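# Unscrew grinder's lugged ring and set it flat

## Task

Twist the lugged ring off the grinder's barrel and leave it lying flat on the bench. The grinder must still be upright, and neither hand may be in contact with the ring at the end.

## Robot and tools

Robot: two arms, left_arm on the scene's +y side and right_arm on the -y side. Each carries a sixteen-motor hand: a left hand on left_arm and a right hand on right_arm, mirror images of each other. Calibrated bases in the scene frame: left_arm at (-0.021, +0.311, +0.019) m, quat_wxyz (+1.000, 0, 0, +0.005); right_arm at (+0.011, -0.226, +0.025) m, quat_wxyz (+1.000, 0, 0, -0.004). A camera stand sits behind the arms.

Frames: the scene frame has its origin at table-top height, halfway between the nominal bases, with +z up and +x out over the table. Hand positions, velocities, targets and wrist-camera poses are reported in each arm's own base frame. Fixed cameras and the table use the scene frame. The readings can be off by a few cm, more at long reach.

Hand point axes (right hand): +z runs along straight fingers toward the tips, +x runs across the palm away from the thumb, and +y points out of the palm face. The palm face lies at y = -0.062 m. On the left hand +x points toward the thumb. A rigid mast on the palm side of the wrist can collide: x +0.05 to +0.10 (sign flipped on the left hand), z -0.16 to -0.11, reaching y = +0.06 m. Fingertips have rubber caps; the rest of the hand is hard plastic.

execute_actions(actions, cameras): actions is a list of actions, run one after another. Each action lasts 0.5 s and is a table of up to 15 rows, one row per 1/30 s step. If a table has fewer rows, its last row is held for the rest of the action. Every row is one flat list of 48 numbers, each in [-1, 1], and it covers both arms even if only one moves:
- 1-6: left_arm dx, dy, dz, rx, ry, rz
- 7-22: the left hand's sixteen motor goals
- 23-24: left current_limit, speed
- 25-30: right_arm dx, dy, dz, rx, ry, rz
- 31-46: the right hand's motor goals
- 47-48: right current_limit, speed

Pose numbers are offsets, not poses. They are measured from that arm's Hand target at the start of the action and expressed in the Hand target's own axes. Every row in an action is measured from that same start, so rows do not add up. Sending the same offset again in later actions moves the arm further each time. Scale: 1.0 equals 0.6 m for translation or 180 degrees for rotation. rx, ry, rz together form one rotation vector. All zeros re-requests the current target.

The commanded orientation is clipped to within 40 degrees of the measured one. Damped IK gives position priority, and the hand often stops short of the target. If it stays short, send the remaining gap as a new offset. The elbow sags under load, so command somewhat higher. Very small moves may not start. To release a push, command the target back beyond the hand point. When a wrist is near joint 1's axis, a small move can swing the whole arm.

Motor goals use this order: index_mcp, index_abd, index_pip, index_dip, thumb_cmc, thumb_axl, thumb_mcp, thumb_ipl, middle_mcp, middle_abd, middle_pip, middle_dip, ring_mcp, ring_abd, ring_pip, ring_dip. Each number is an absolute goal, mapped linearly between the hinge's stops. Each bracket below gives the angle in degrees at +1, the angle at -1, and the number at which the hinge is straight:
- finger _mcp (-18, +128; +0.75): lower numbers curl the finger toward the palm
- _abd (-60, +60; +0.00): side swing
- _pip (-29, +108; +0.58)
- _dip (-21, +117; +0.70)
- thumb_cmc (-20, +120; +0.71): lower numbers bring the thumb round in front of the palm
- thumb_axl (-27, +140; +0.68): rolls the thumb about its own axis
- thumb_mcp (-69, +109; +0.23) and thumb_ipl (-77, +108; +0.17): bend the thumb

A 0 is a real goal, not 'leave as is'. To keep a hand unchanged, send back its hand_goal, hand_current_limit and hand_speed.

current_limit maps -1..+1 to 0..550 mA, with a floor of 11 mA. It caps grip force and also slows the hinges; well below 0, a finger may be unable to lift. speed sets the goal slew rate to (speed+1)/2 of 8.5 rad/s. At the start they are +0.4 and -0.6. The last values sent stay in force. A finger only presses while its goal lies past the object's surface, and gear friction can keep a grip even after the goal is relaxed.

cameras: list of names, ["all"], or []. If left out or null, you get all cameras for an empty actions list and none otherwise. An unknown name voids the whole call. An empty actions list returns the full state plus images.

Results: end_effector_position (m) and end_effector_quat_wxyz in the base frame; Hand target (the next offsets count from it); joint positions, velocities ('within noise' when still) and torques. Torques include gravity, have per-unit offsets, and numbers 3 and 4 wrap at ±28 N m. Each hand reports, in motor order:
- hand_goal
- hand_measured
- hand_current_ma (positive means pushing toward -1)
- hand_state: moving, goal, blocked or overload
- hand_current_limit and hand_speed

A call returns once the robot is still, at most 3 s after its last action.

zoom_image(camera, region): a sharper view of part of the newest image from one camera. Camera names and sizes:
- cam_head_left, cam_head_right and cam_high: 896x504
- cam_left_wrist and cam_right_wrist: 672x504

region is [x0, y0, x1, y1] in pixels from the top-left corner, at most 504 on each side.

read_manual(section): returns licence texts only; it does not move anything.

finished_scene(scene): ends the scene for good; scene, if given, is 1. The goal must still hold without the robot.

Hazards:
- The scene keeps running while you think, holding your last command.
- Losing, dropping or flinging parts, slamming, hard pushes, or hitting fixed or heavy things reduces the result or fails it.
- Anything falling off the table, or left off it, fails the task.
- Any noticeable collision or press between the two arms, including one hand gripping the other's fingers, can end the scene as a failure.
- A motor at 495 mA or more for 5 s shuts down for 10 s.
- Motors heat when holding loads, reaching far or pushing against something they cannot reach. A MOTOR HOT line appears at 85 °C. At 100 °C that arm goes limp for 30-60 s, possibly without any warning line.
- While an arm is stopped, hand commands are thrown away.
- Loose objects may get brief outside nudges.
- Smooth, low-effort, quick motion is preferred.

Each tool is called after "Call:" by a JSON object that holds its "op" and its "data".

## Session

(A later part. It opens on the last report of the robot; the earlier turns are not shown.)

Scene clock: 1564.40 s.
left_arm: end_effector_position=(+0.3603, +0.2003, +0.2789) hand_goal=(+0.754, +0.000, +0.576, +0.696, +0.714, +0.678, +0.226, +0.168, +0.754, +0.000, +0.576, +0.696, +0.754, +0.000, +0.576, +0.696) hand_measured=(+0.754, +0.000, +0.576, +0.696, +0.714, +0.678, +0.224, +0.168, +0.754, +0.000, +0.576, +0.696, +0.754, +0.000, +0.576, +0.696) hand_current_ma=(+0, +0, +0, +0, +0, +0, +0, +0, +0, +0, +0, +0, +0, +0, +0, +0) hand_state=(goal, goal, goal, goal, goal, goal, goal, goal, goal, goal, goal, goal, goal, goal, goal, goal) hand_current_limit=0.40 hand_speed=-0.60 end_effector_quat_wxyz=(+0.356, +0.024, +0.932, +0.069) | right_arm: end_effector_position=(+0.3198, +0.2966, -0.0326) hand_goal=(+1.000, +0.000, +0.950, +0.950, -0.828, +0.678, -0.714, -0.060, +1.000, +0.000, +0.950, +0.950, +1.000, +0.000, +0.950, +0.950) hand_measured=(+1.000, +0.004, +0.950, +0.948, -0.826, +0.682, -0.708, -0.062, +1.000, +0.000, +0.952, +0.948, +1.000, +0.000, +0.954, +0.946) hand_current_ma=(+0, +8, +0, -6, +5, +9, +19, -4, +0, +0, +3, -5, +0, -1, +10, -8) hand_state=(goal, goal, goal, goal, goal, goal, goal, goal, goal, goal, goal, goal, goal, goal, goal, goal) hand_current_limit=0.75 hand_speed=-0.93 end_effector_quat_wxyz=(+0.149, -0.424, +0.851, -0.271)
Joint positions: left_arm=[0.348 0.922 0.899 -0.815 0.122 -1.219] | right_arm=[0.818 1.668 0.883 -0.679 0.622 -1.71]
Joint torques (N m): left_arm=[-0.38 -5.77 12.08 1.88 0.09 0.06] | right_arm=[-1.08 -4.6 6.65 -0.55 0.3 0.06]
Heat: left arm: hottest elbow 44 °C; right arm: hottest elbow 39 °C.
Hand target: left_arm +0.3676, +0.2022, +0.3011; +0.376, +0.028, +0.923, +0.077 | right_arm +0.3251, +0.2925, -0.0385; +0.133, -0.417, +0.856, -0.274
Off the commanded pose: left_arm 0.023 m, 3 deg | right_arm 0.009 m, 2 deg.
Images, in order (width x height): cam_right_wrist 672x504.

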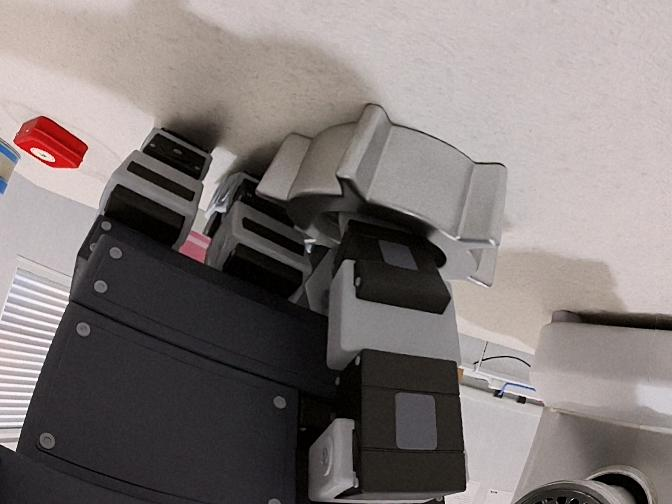

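Call:
{"op": "execute_actions", "data": {"actions": [[[0,0,0,0,0,0,0.754,0,0.576,0.696,0.714,0.678,0.226,0.168,0.754,0,0.576,0.696,0.754,0,0.576,0.696,0.4,-0.6,0,0,0,0,0,0,1,0,0.95,0.95,-0.829,0.678,-0.708,0.06,1,0,0.95,0.95,1,0,0.95,0.95,0.6,-0.92]],[[0,0,0,0,0,0,0.754,0,0.576,0.696,0.714,0.678,0.226,0.168,0.754,0,0.576,0.696,0.754,0,0.576,0.696,0.4,-0.6,0,0,0,0,0,0,1,0,0.95,0.95,-0.829,0.678,-0.708,0.12,1,0,0.95,0.95,1,0,0.95,0.95,0.6,-0.92]]], "cameras": ["cam_right_wrist", "cam_high", "cam_head_left"]}}

Call:
{"op": "zoom_image", "data": {"camera": "cam_right_wrist", "region": [200, 60, 540, 320]}}

Call:
{"op": "zoom_image", "data": {"camera": "cam_high", "region": [405, 170, 505, 245]}}

Scene clock: 1571.20 s.
left_arm: end_effector_position=(+0.3603, +0.2003, +0.2789) hand_goal=(+0.754, +0.000, +0.576, +0.696, +0.714, +0.678, +0.226, +0.168, +0.754, +0.000, +0.576, +0.696, +0.754, +0.000, +0.576, +0.696) hand_measured=(+0.754, +0.000, +0.576, +0.696, +0.714, +0.678, +0.224, +0.168, +0.754, +0.000, +0.576, +0.696, +0.754, +0.000, +0.576, +0.696) hand_current_ma=(+0, +0, +0, +0, +0, +0, +0, +0, +0, +0, +0, +0, +0, +0, +0, +0) hand_state=(goal, goal, goal, goal, goal, goal, goal, goal, goal, goal, goal, goal, goal, goal, goal, goal) hand_current_limit=0.40 hand_speed=-0.60 end_effector_quat_wxyz=(+0.356, +0.024, +0.932, +0.069) | right_arm: end_effector_position=(+0.3206, +0.2964, -0.0326) hand_goal=(+1.000, +0.000, +0.950, +0.950, -0.828, +0.678, -0.708, +0.120, +1.000, +0.000, +0.950, +0.950, +1.000, +0.000, +0.950, +0.950) hand_measured=(+1.000, +0.004, +0.950, +0.948, -0.826, +0.680, -0.726, +0.098, +1.000, +0.000, +0.952, +0.948, +1.000, +0.000, +0.954, +0.946) hand_current_ma=(-1, +6, +0, -6, +4, +4, -68, -94, +0, +0, +3, -5, +0, -1, +10, -8) hand_state=(goal, goal, goal, goal, goal, goal, goal, blocked, goal, goal, goal, goal, goal, goal, goal, goal) hand_current_limit=0.60 hand_speed=-0.92 end_effector_quat_wxyz=(+0.150, -0.421, +0.852, -0.271)
Joint positions: left_arm=[0.348 0.922 0.899 -0.815 0.122 -1.219] | right_arm=[0.817 1.668 0.883 -0.679 0.622 -1.706]
Joint torques (N m): left_arm=[0.03 -6.07 12.08 1.72 0.09 0.09] | right_arm=[-0.79 -4.72 6.65 -0.53 0.3 0.04]
Heat: left arm: hottest elbow 44 °C; right arm: hottest elbow 39 °C.
Hand target: left_arm +0.3676, +0.2022, +0.3011; +0.376, +0.028, +0.923, +0.077 | right_arm +0.3251, +0.2925, -0.0385; +0.133, -0.417, +0.856, -0.274
Off the commanded pose: left_arm 0.023 m, 3 deg | right_arm 0.008 m, 2 deg.
Images, in order (width x height): cam_head_left 896x504, cam_high 896x504, cam_right_wrist 672x504.

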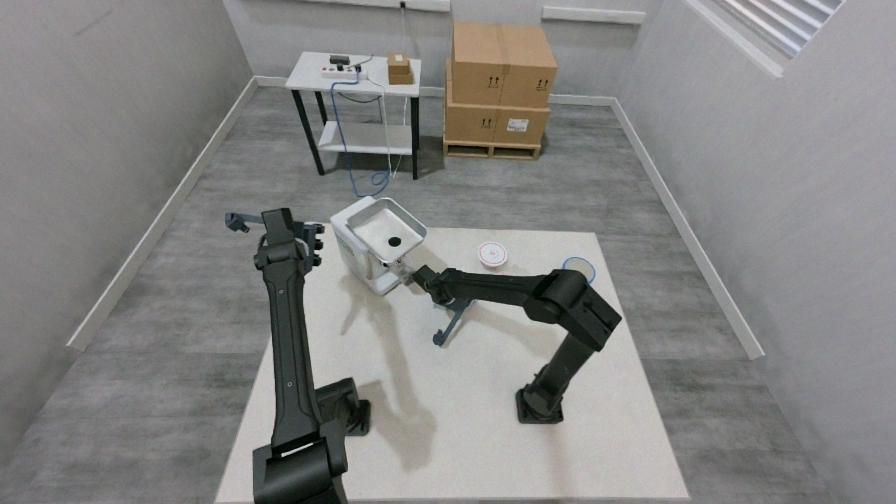

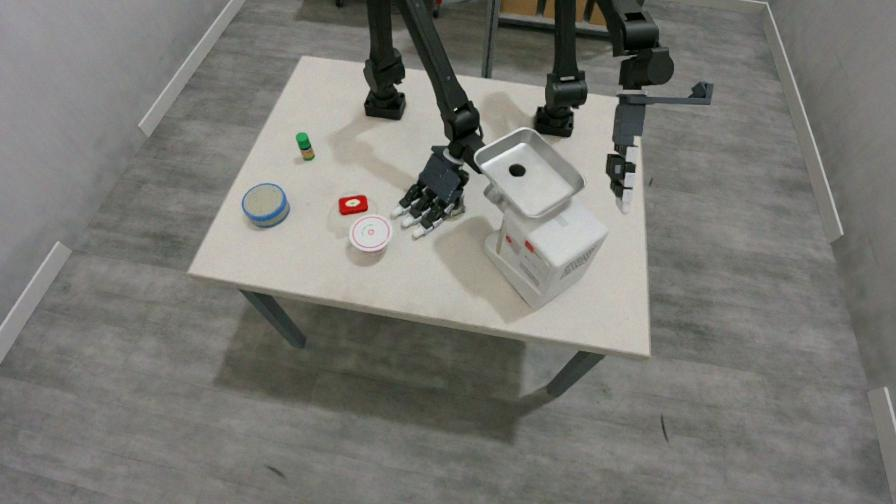

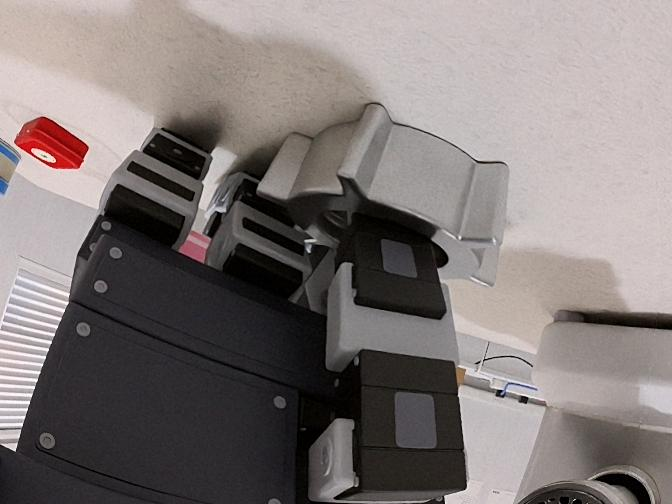

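Scaled by 1.482 from the camera's 672x504 image, which has a finer 960x720 frame.

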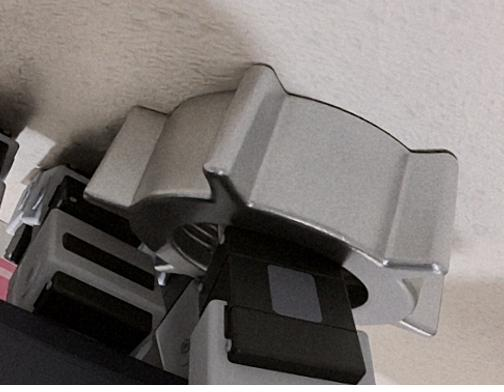

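Scaled by 5.040.

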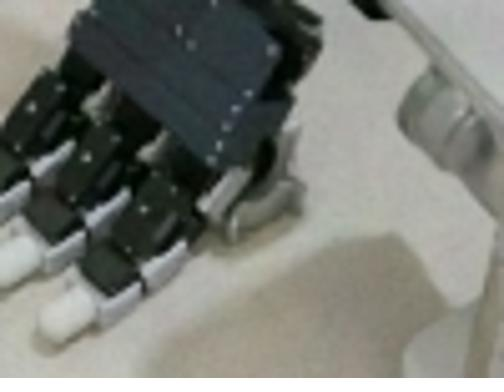

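Call:
{"op": "execute_actions", "data": {"actions": [[[0,0,0,0,0,0,0.754,0,0.576,0.696,0.714,0.678,0.226,0.168,0.754,0,0.576,0.696,0.754,0,0.576,0.696,0.4,-0.6,0,-0.0242,-0.0339,0,0,0,1,0,0.95,0.95,-0.829,0.678,-0.72,0.06,1,0,0.95,0.95,1,0,0.95,0.95,0.6,-0.85]]], "cameras": ["cam_right_wrist"]}}

Call:
{"op": "zoom_image", "data": {"camera": "cam_right_wrist", "region": [200, 60, 540, 320]}}

Scene clock: 1576.40 s.
left_arm: end_effector_position=(+0.3603, +0.2003, +0.2789) hand_goal=(+0.754, +0.000, +0.576, +0.696, +0.714, +0.678, +0.226, +0.168, +0.754, +0.000, +0.576, +0.696, +0.754, +0.000, +0.576, +0.696) hand_measured=(+0.754, +0.000, +0.576, +0.696, +0.714, +0.678, +0.224, +0.168, +0.754, +0.000, +0.576, +0.696, +0.754, +0.000, +0.576, +0.696) hand_current_ma=(+0, +0, +0, +0, +0, +0, +0, +0, +0, +0, +0, +0, +0, +0, +0, +0) hand_state=(goal, goal, goal, goal, goal, goal, goal, goal, goal, goal, goal, goal, goal, goal, goal, goal) hand_current_limit=0.40 hand_speed=-0.60 end_effector_quat_wxyz=(+0.356, +0.024, +0.932, +0.069) | right_arm: end_effector_position=(+0.3110, +0.2865, -0.0294) hand_goal=(+1.000, +0.000, +0.950, +0.950, -0.828, +0.678, -0.720, +0.060, +1.000, +0.000, +0.950, +0.950, +1.000, +0.000, +0.950, +0.950) hand_measured=(+1.000, +0.006, +0.958, +0.948, -0.826, +0.680, -0.724, +0.062, +0.994, +0.000, +0.950, +0.948, +0.994, +0.000, +0.950, +0.946) hand_current_ma=(+0, +11, +21, -6, +4, +7, -9, +5, -17, +0, +0, -5, -15, -1, +0, -8) hand_state=(goal, goal, goal, goal, goal, goal, goal, goal, goal, goal, goal, goal, goal, goal, goal, goal) hand_current_limit=0.60 hand_speed=-0.85 end_effector_quat_wxyz=(+0.124, -0.429, +0.850, -0.280)
Joint positions: left_arm=[0.348 0.922 0.899 -0.815 0.122 -1.219] | right_arm=[0.817 1.661 0.89 -0.751 0.621 -1.706]
Joint torques (N m): left_arm=[0.09 -5.89 12.1 1.77 0.12 0.04] | right_arm=[-0.97 -7.71 7.6 -0.57 0.35 0.02]
Heat: left arm: hottest elbow 45 °C; right arm: hottest elbow 39 °C.
Hand target: left_arm +0.3676, +0.2022, +0.3011; +0.376, +0.028, +0.923, +0.077 | right_arm +0.3252, +0.2925, -0.0135; +0.133, -0.417, +0.856, -0.274
Off the commanded pose: left_arm 0.023 m, 3 deg | right_arm 0.022 m, 2 deg.
Images, in order (width x height): cam_right_wrist 672x504.

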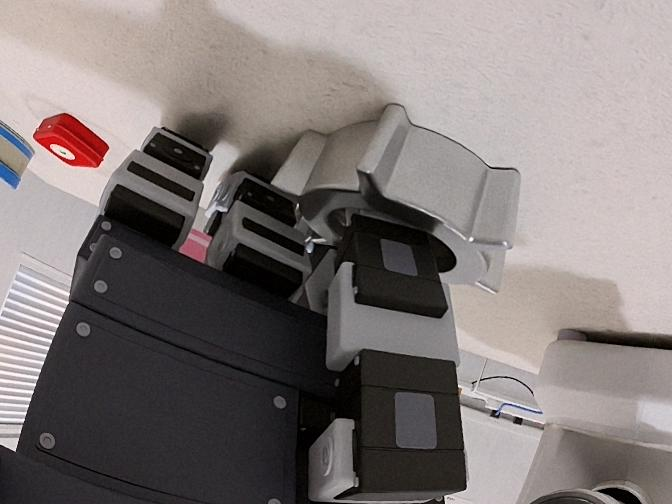

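Scaled by 1.482 from the camera's 672x504 image, which has a finer 960x720 frame.

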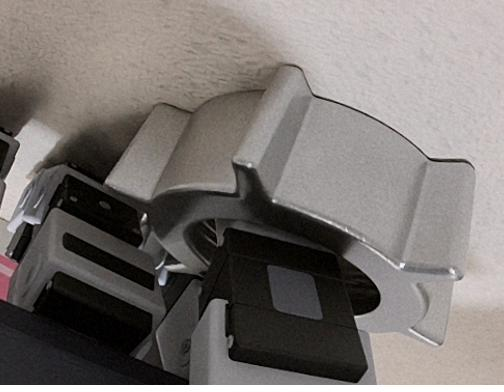

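Call:
{"op": "execute_actions", "data": {"actions": [[[0,0,0,0,0,0,0.754,0,0.576,0.696,0.714,0.678,0.226,0.168,0.754,0,0.576,0.696,0.754,0,0.576,0.696,0.4,-0.6,-0.01,-0.0193,-0.0271,0,0,0,1,0,0.95,0.95,-0.829,0.678,-0.72,0.06,1,0,0.95,0.95,1,0,0.95,0.95,0.6,-0.85]]], "cameras": ["cam_right_wrist"]}}

Call:
{"op": "zoom_image", "data": {"camera": "cam_right_wrist", "region": [200, 60, 540, 320]}}

Scene clock: 1580.47 s.
left_arm: end_effector_position=(+0.3603, +0.2003, +0.2789) hand_goal=(+0.754, +0.000, +0.576, +0.696, +0.714, +0.678, +0.226, +0.168, +0.754, +0.000, +0.576, +0.696, +0.754, +0.000, +0.576, +0.696) hand_measured=(+0.754, +0.000, +0.576, +0.696, +0.714, +0.678, +0.224, +0.168, +0.754, +0.000, +0.576, +0.696, +0.754, +0.000, +0.576, +0.696) hand_current_ma=(+0, +0, +0, +0, +0, +0, +0, +0, +0, +0, +0, +0, +0, +0, +0, +0) hand_state=(goal, goal, goal, goal, goal, goal, goal, goal, goal, goal, goal, goal, goal, goal, goal, goal) hand_current_limit=0.40 hand_speed=-0.60 end_effector_quat_wxyz=(+0.356, +0.024, +0.932, +0.069) | right_arm: end_effector_position=(+0.3027, +0.2799, -0.0210) hand_goal=(+1.000, +0.000, +0.950, +0.950, -0.828, +0.678, -0.720, +0.060, +1.000, +0.000, +0.950, +0.950, +1.000, +0.000, +0.950, +0.950) hand_measured=(+0.992, +0.004, +0.950, +0.948, -0.826, +0.682, -0.718, +0.062, +0.994, +0.000, +0.950, +0.948, +0.994, +0.000, +0.950, +0.946) hand_current_ma=(-19, +6, +0, -6, +4, +12, +3, +4, -17, +0, +0, -5, -16, -1, +0, -8) hand_state=(goal, goal, goal, goal, goal, goal, goal, goal, goal, goal, goal, goal, goal, goal, goal, goal) hand_current_limit=0.60 hand_speed=-0.85 end_effector_quat_wxyz=(+0.101, -0.437, +0.848, -0.284)
Joint positions: left_arm=[0.348 0.922 0.899 -0.815 0.122 -1.219] | right_arm=[0.817 1.647 0.906 -0.83 0.613 -1.706]
Joint torques (N m): left_arm=[-0.44 -6.59 12 1.83 0.11 0.05] | right_arm=[-0.85 -8.47 9.13 -0.38 0.68 0.04]
Heat: left arm: hottest elbow 45 °C; right arm: hottest elbow 39 °C.
Hand target: left_arm +0.3676, +0.2022, +0.3011; +0.376, +0.028, +0.923, +0.077 | right_arm +0.3289, +0.2972, +0.0065; +0.133, -0.417, +0.856, -0.274
Off the commanded pose: left_arm 0.023 m, 3 deg | right_arm 0.042 m, 5 deg.
Images, in order (width x height): cam_right_wrist 672x504.

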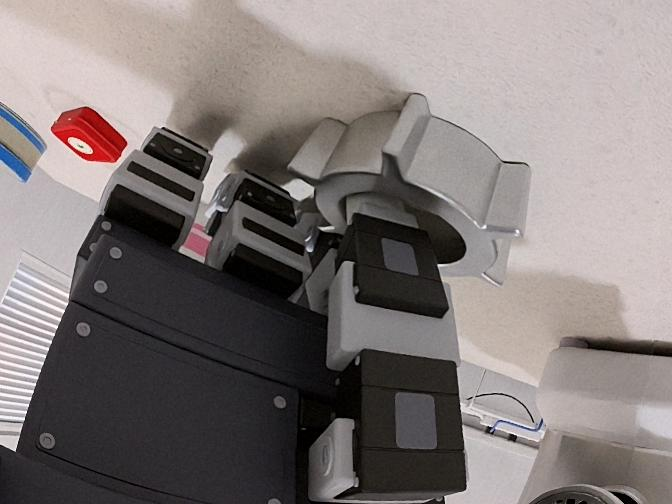

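Scaled by 1.482 from the camera's 672x504 image, which has a finer 960x720 frame.

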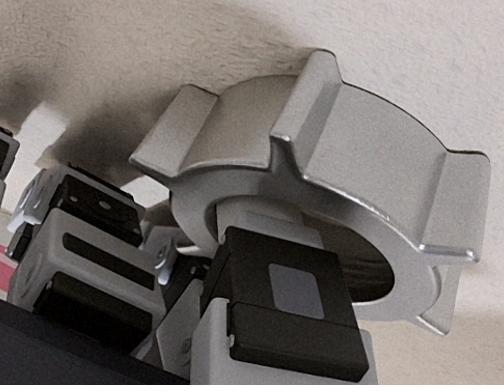

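Call:
{"op": "execute_actions", "data": {"actions": [[[0,0,0,0,0,0,0.754,0,0.576,0.696,0.714,0.678,0.226,0.168,0.754,0,0.576,0.696,0.754,0,0.576,0.696,0.4,-0.6,-0.03,-0.0097,-0.0136,0,0,0,1,0,0.95,0.95,-0.829,0.678,-0.72,0.06,1,0,0.95,0.95,1,0,0.95,0.95,0.6,-0.85]]], "cameras": ["cam_right_wrist"]}}

Call:
{"op": "zoom_image", "data": {"camera": "cam_right_wrist", "region": [200, 60, 540, 320]}}

Scene clock: 1583.17 s.
left_arm: end_effector_position=(+0.3603, +0.2003, +0.2789) hand_goal=(+0.754, +0.000, +0.576, +0.696, +0.714, +0.678, +0.226, +0.168, +0.754, +0.000, +0.576, +0.696, +0.754, +0.000, +0.576, +0.696) hand_measured=(+0.754, +0.000, +0.576, +0.696, +0.714, +0.678, +0.224, +0.168, +0.754, +0.000, +0.576, +0.696, +0.754, +0.000, +0.576, +0.696) hand_current_ma=(+0, +0, +0, +0, +0, +0, +0, +0, +0, +0, +0, +0, +0, +0, +0, +0) hand_state=(goal, goal, goal, goal, goal, goal, goal, goal, goal, goal, goal, goal, goal, goal, goal, goal) hand_current_limit=0.40 hand_speed=-0.60 end_effector_quat_wxyz=(+0.356, +0.024, +0.932, +0.069) | right_arm: end_effector_position=(+0.3182, +0.2965, -0.0011) hand_goal=(+1.000, +0.000, +0.950, +0.950, -0.828, +0.678, -0.720, +0.060, +1.000, +0.000, +0.950, +0.950, +1.000, +0.000, +0.950, +0.950) hand_measured=(+0.992, +0.004, +0.950, +0.948, -0.826, +0.682, -0.718, +0.062, +0.992, +0.000, +0.950, +0.948, +0.994, +0.000, +0.950, +0.946) hand_current_ma=(-22, +6, +0, -6, +4, +10, +3, +4, -19, +0, +0, -5, -17, -1, +0, -8) hand_state=(goal, goal, goal, goal, goal, goal, goal, goal, goal, goal, goal, goal, goal, goal, goal, goal) hand_current_limit=0.60 hand_speed=-0.85 end_effector_quat_wxyz=(+0.111, -0.434, +0.849, -0.281)
Joint positions: left_arm=[0.348 0.922 0.899 -0.815 0.122 -1.219] | right_arm=[0.817 1.647 0.973 -0.874 0.613 -1.707]
Joint torques (N m): left_arm=[-0.56 -6.36 12.03 1.88 0.13 0.08] | right_arm=[-0.38 -7.06 9.33 -0.36 0.73 0.09]
Heat: left arm: hottest elbow 45 °C; right arm: hottest elbow 39 °C.
Hand target: left_arm +0.3676, +0.2022, +0.3011; +0.376, +0.028, +0.923, +0.077 | right_arm +0.3400, +0.3114, +0.0165; +0.133, -0.417, +0.856, -0.274
Off the commanded pose: left_arm 0.023 m, 3 deg | right_arm 0.032 m, 3 deg.
Images, in order (width x height): cam_right_wrist 672x504.

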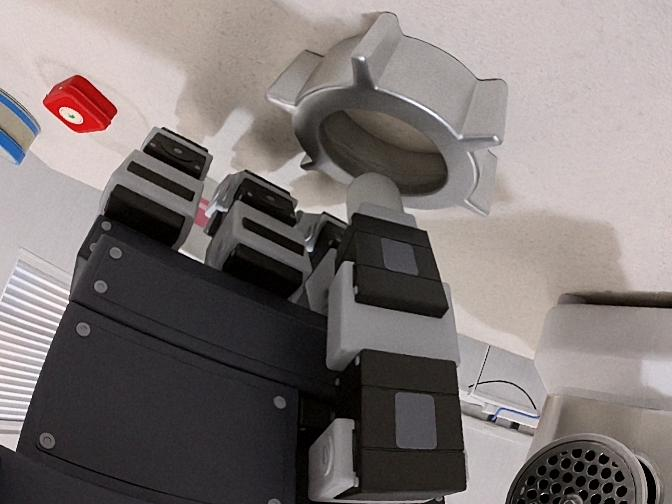

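Scaled by 1.482 from the camera's 672x504 image, which has a finer 960x720 frame.

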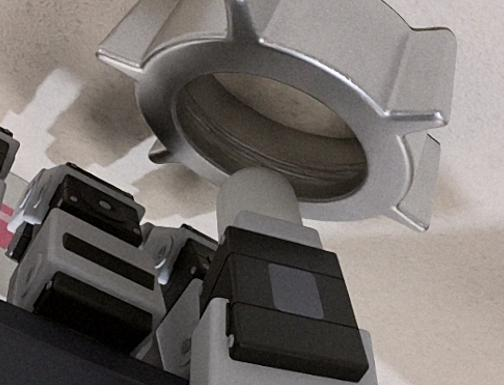

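Call:
{"op": "execute_actions", "data": {"actions": [[[0,0,0,0,0,0,0.754,0,0.576,0.696,0.714,0.678,0.226,0.168,0.754,0,0.576,0.696,0.754,0,0.576,0.696,0.4,-0.6,-0.01,-0.029,-0.0405,0,0,0,1,0,0.95,0.95,-0.829,0.678,-0.72,0.06,1,0,0.95,0.95,1,0,0.95,0.95,0.6,-0.85]],[[0,0,0,0,0,0,0.754,0,0.576,0.696,0.714,0.678,0.226,0.168,0.754,0,0.576,0.696,0.754,0,0.576,0.696,0.4,-0.6,-0.005,-0.048,-0.068,0,0,0,1,0,0.95,0.95,-0.829,0.678,-0.72,0.06,1,0,0.95,0.95,1,0,0.95,0.95,0.6,-0.85]]], "cameras": ["all"]}}

Call:
{"op": "zoom_image", "data": {"camera": "cam_right_wrist", "region": [180, 0, 560, 300]}}

Call:
{"op": "zoom_image", "data": {"camera": "cam_high", "region": [405, 160, 525, 250]}}

Scene clock: 1586.80 s.
left_arm: end_effector_position=(+0.3603, +0.2003, +0.2789) hand_goal=(+0.754, +0.000, +0.576, +0.696, +0.714, +0.678, +0.226, +0.168, +0.754, +0.000, +0.576, +0.696, +0.754, +0.000, +0.576, +0.696) hand_measured=(+0.754, +0.000, +0.576, +0.696, +0.714, +0.678, +0.224, +0.168, +0.754, +0.000, +0.576, +0.696, +0.754, +0.000, +0.576, +0.696) hand_current_ma=(+0, +0, +0, +0, +0, +0, +0, +0, +0, +0, +0, +0, +0, +0, +0, +0) hand_state=(goal, goal, goal, goal, goal, goal, goal, goal, goal, goal, goal, goal, goal, goal, goal, goal) hand_current_limit=0.40 hand_speed=-0.60 end_effector_quat_wxyz=(+0.356, +0.024, +0.932, +0.069) | right_arm: end_effector_position=(+0.3200, +0.2974, +0.0642) hand_goal=(+1.000, +0.000, +0.950, +0.950, -0.828, +0.678, -0.720, +0.060, +1.000, +0.000, +0.950, +0.950, +1.000, +0.000, +0.950, +0.950) hand_measured=(+0.992, +0.004, +0.950, +0.948, -0.826, +0.682, -0.718, +0.062, +0.992, +0.000, +0.950, +0.948, +0.994, +0.000, +0.950, +0.946) hand_current_ma=(-23, +5, +0, -6, +4, +8, +3, +4, -20, +1, +0, -5, -18, +0, +0, -7) hand_state=(goal, goal, goal, goal, goal, goal, goal, goal, goal, goal, goal, goal, goal, goal, goal, goal) hand_current_limit=0.60 hand_speed=-0.85 end_effector_quat_wxyz=(+0.095, -0.439, +0.846, -0.287)
Joint positions: left_arm=[0.348 0.922 0.899 -0.815 0.122 -1.219] | right_arm=[0.815 1.573 1.087 -1.096 0.613 -1.709]
Joint torques (N m): left_arm=[-0.85 -5.95 11.86 1.89 0.09 0.02] | right_arm=[-0.38 -7.82 11.38 -0.34 0.72 0.09]
Heat: left arm: hottest elbow 45 °C; right arm: hottest elbow 40 °C.
Hand target: left_arm +0.3676, +0.2022, +0.3011; +0.376, +0.028, +0.923, +0.077 | right_arm +0.3455, +0.3185, +0.0963; +0.133, -0.417, +0.856, -0.274
Off the commanded pose: left_arm 0.023 m, 3 deg | right_arm 0.046 m, 5 deg.

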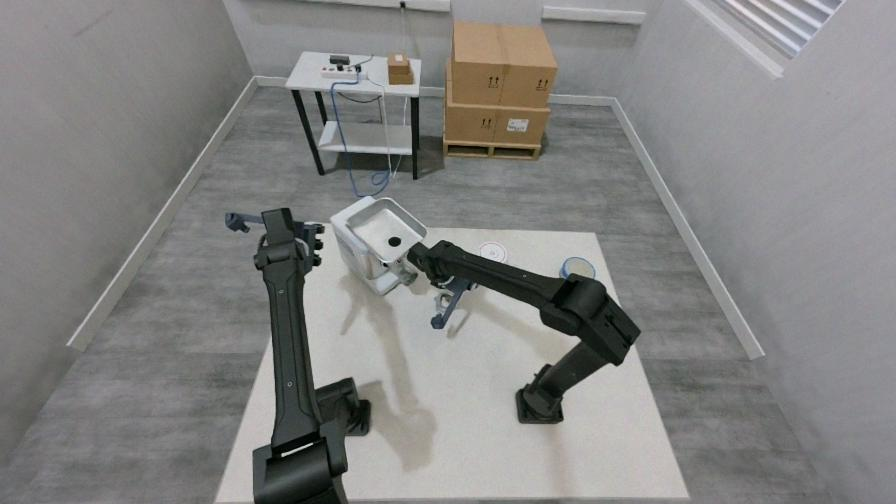

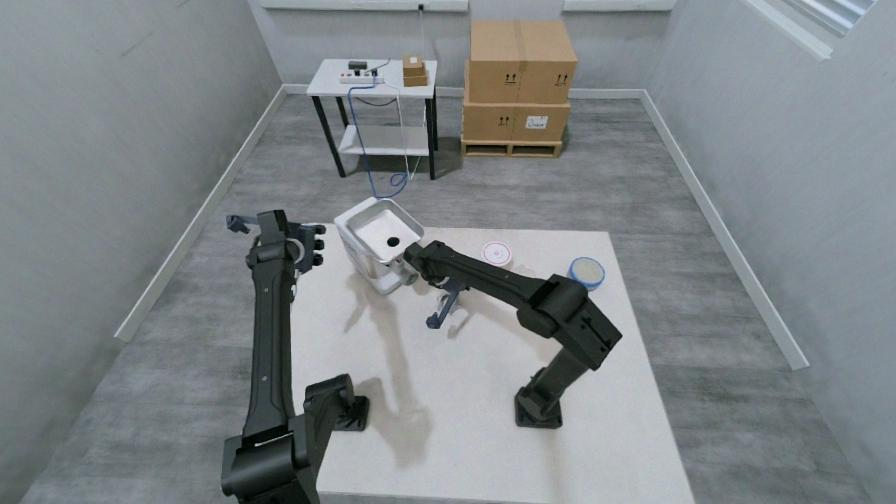

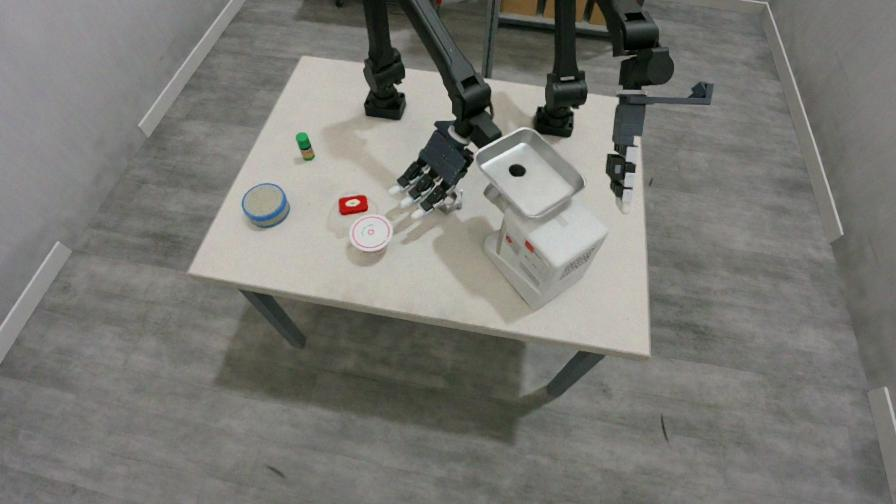

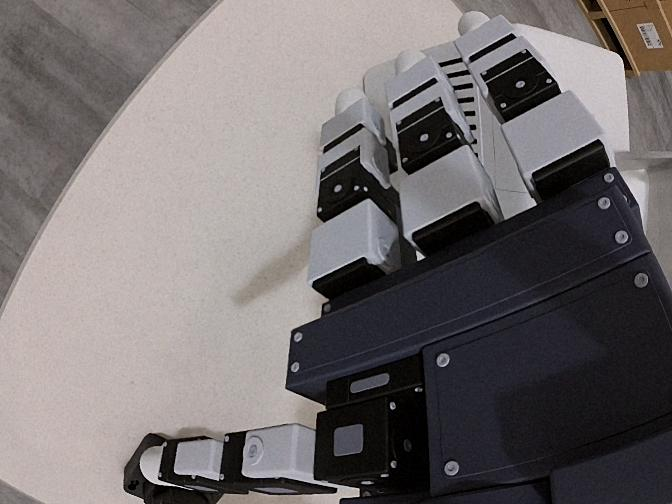

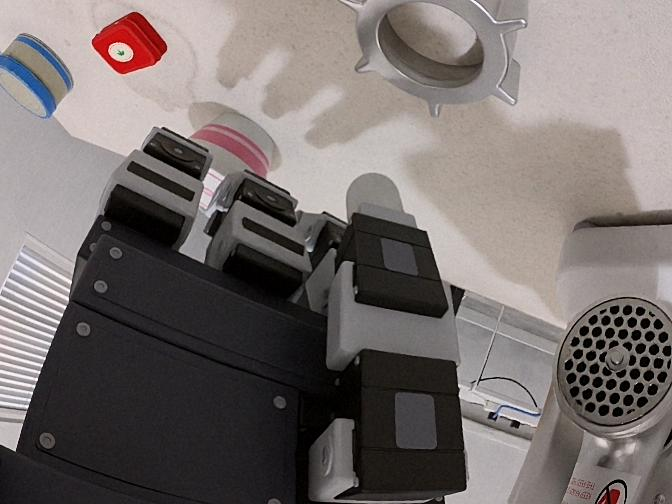

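Scaled by 1.326 from the camera's 672x504 image, which has a finer 960x720 frame.

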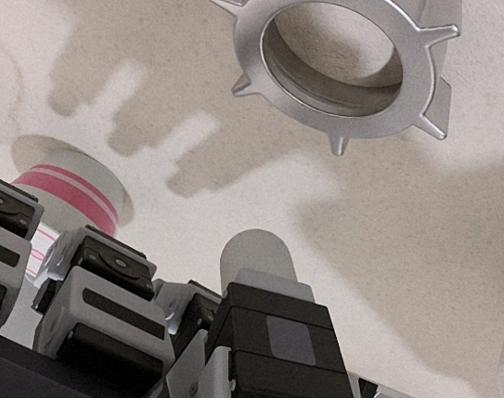

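Scaled by 4.200.

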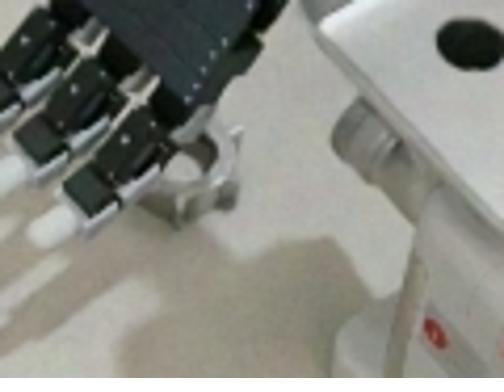

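Call:
{"op": "zoom_image", "data": {"camera": "cam_head_left", "region": [400, 250, 500, 340]}}

Scaled by 5.040.

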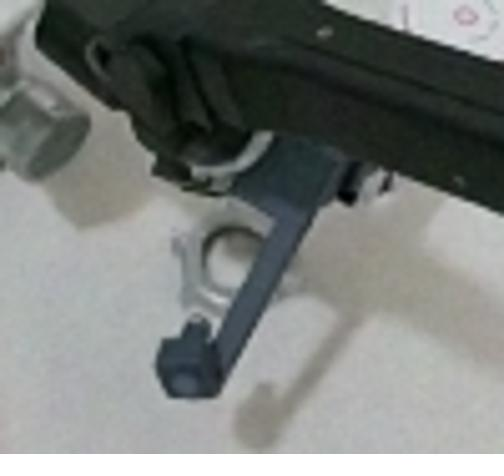

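Call:
{"op": "finished_scene", "data": {"scene": 1}}

The scene is finished: the task was done.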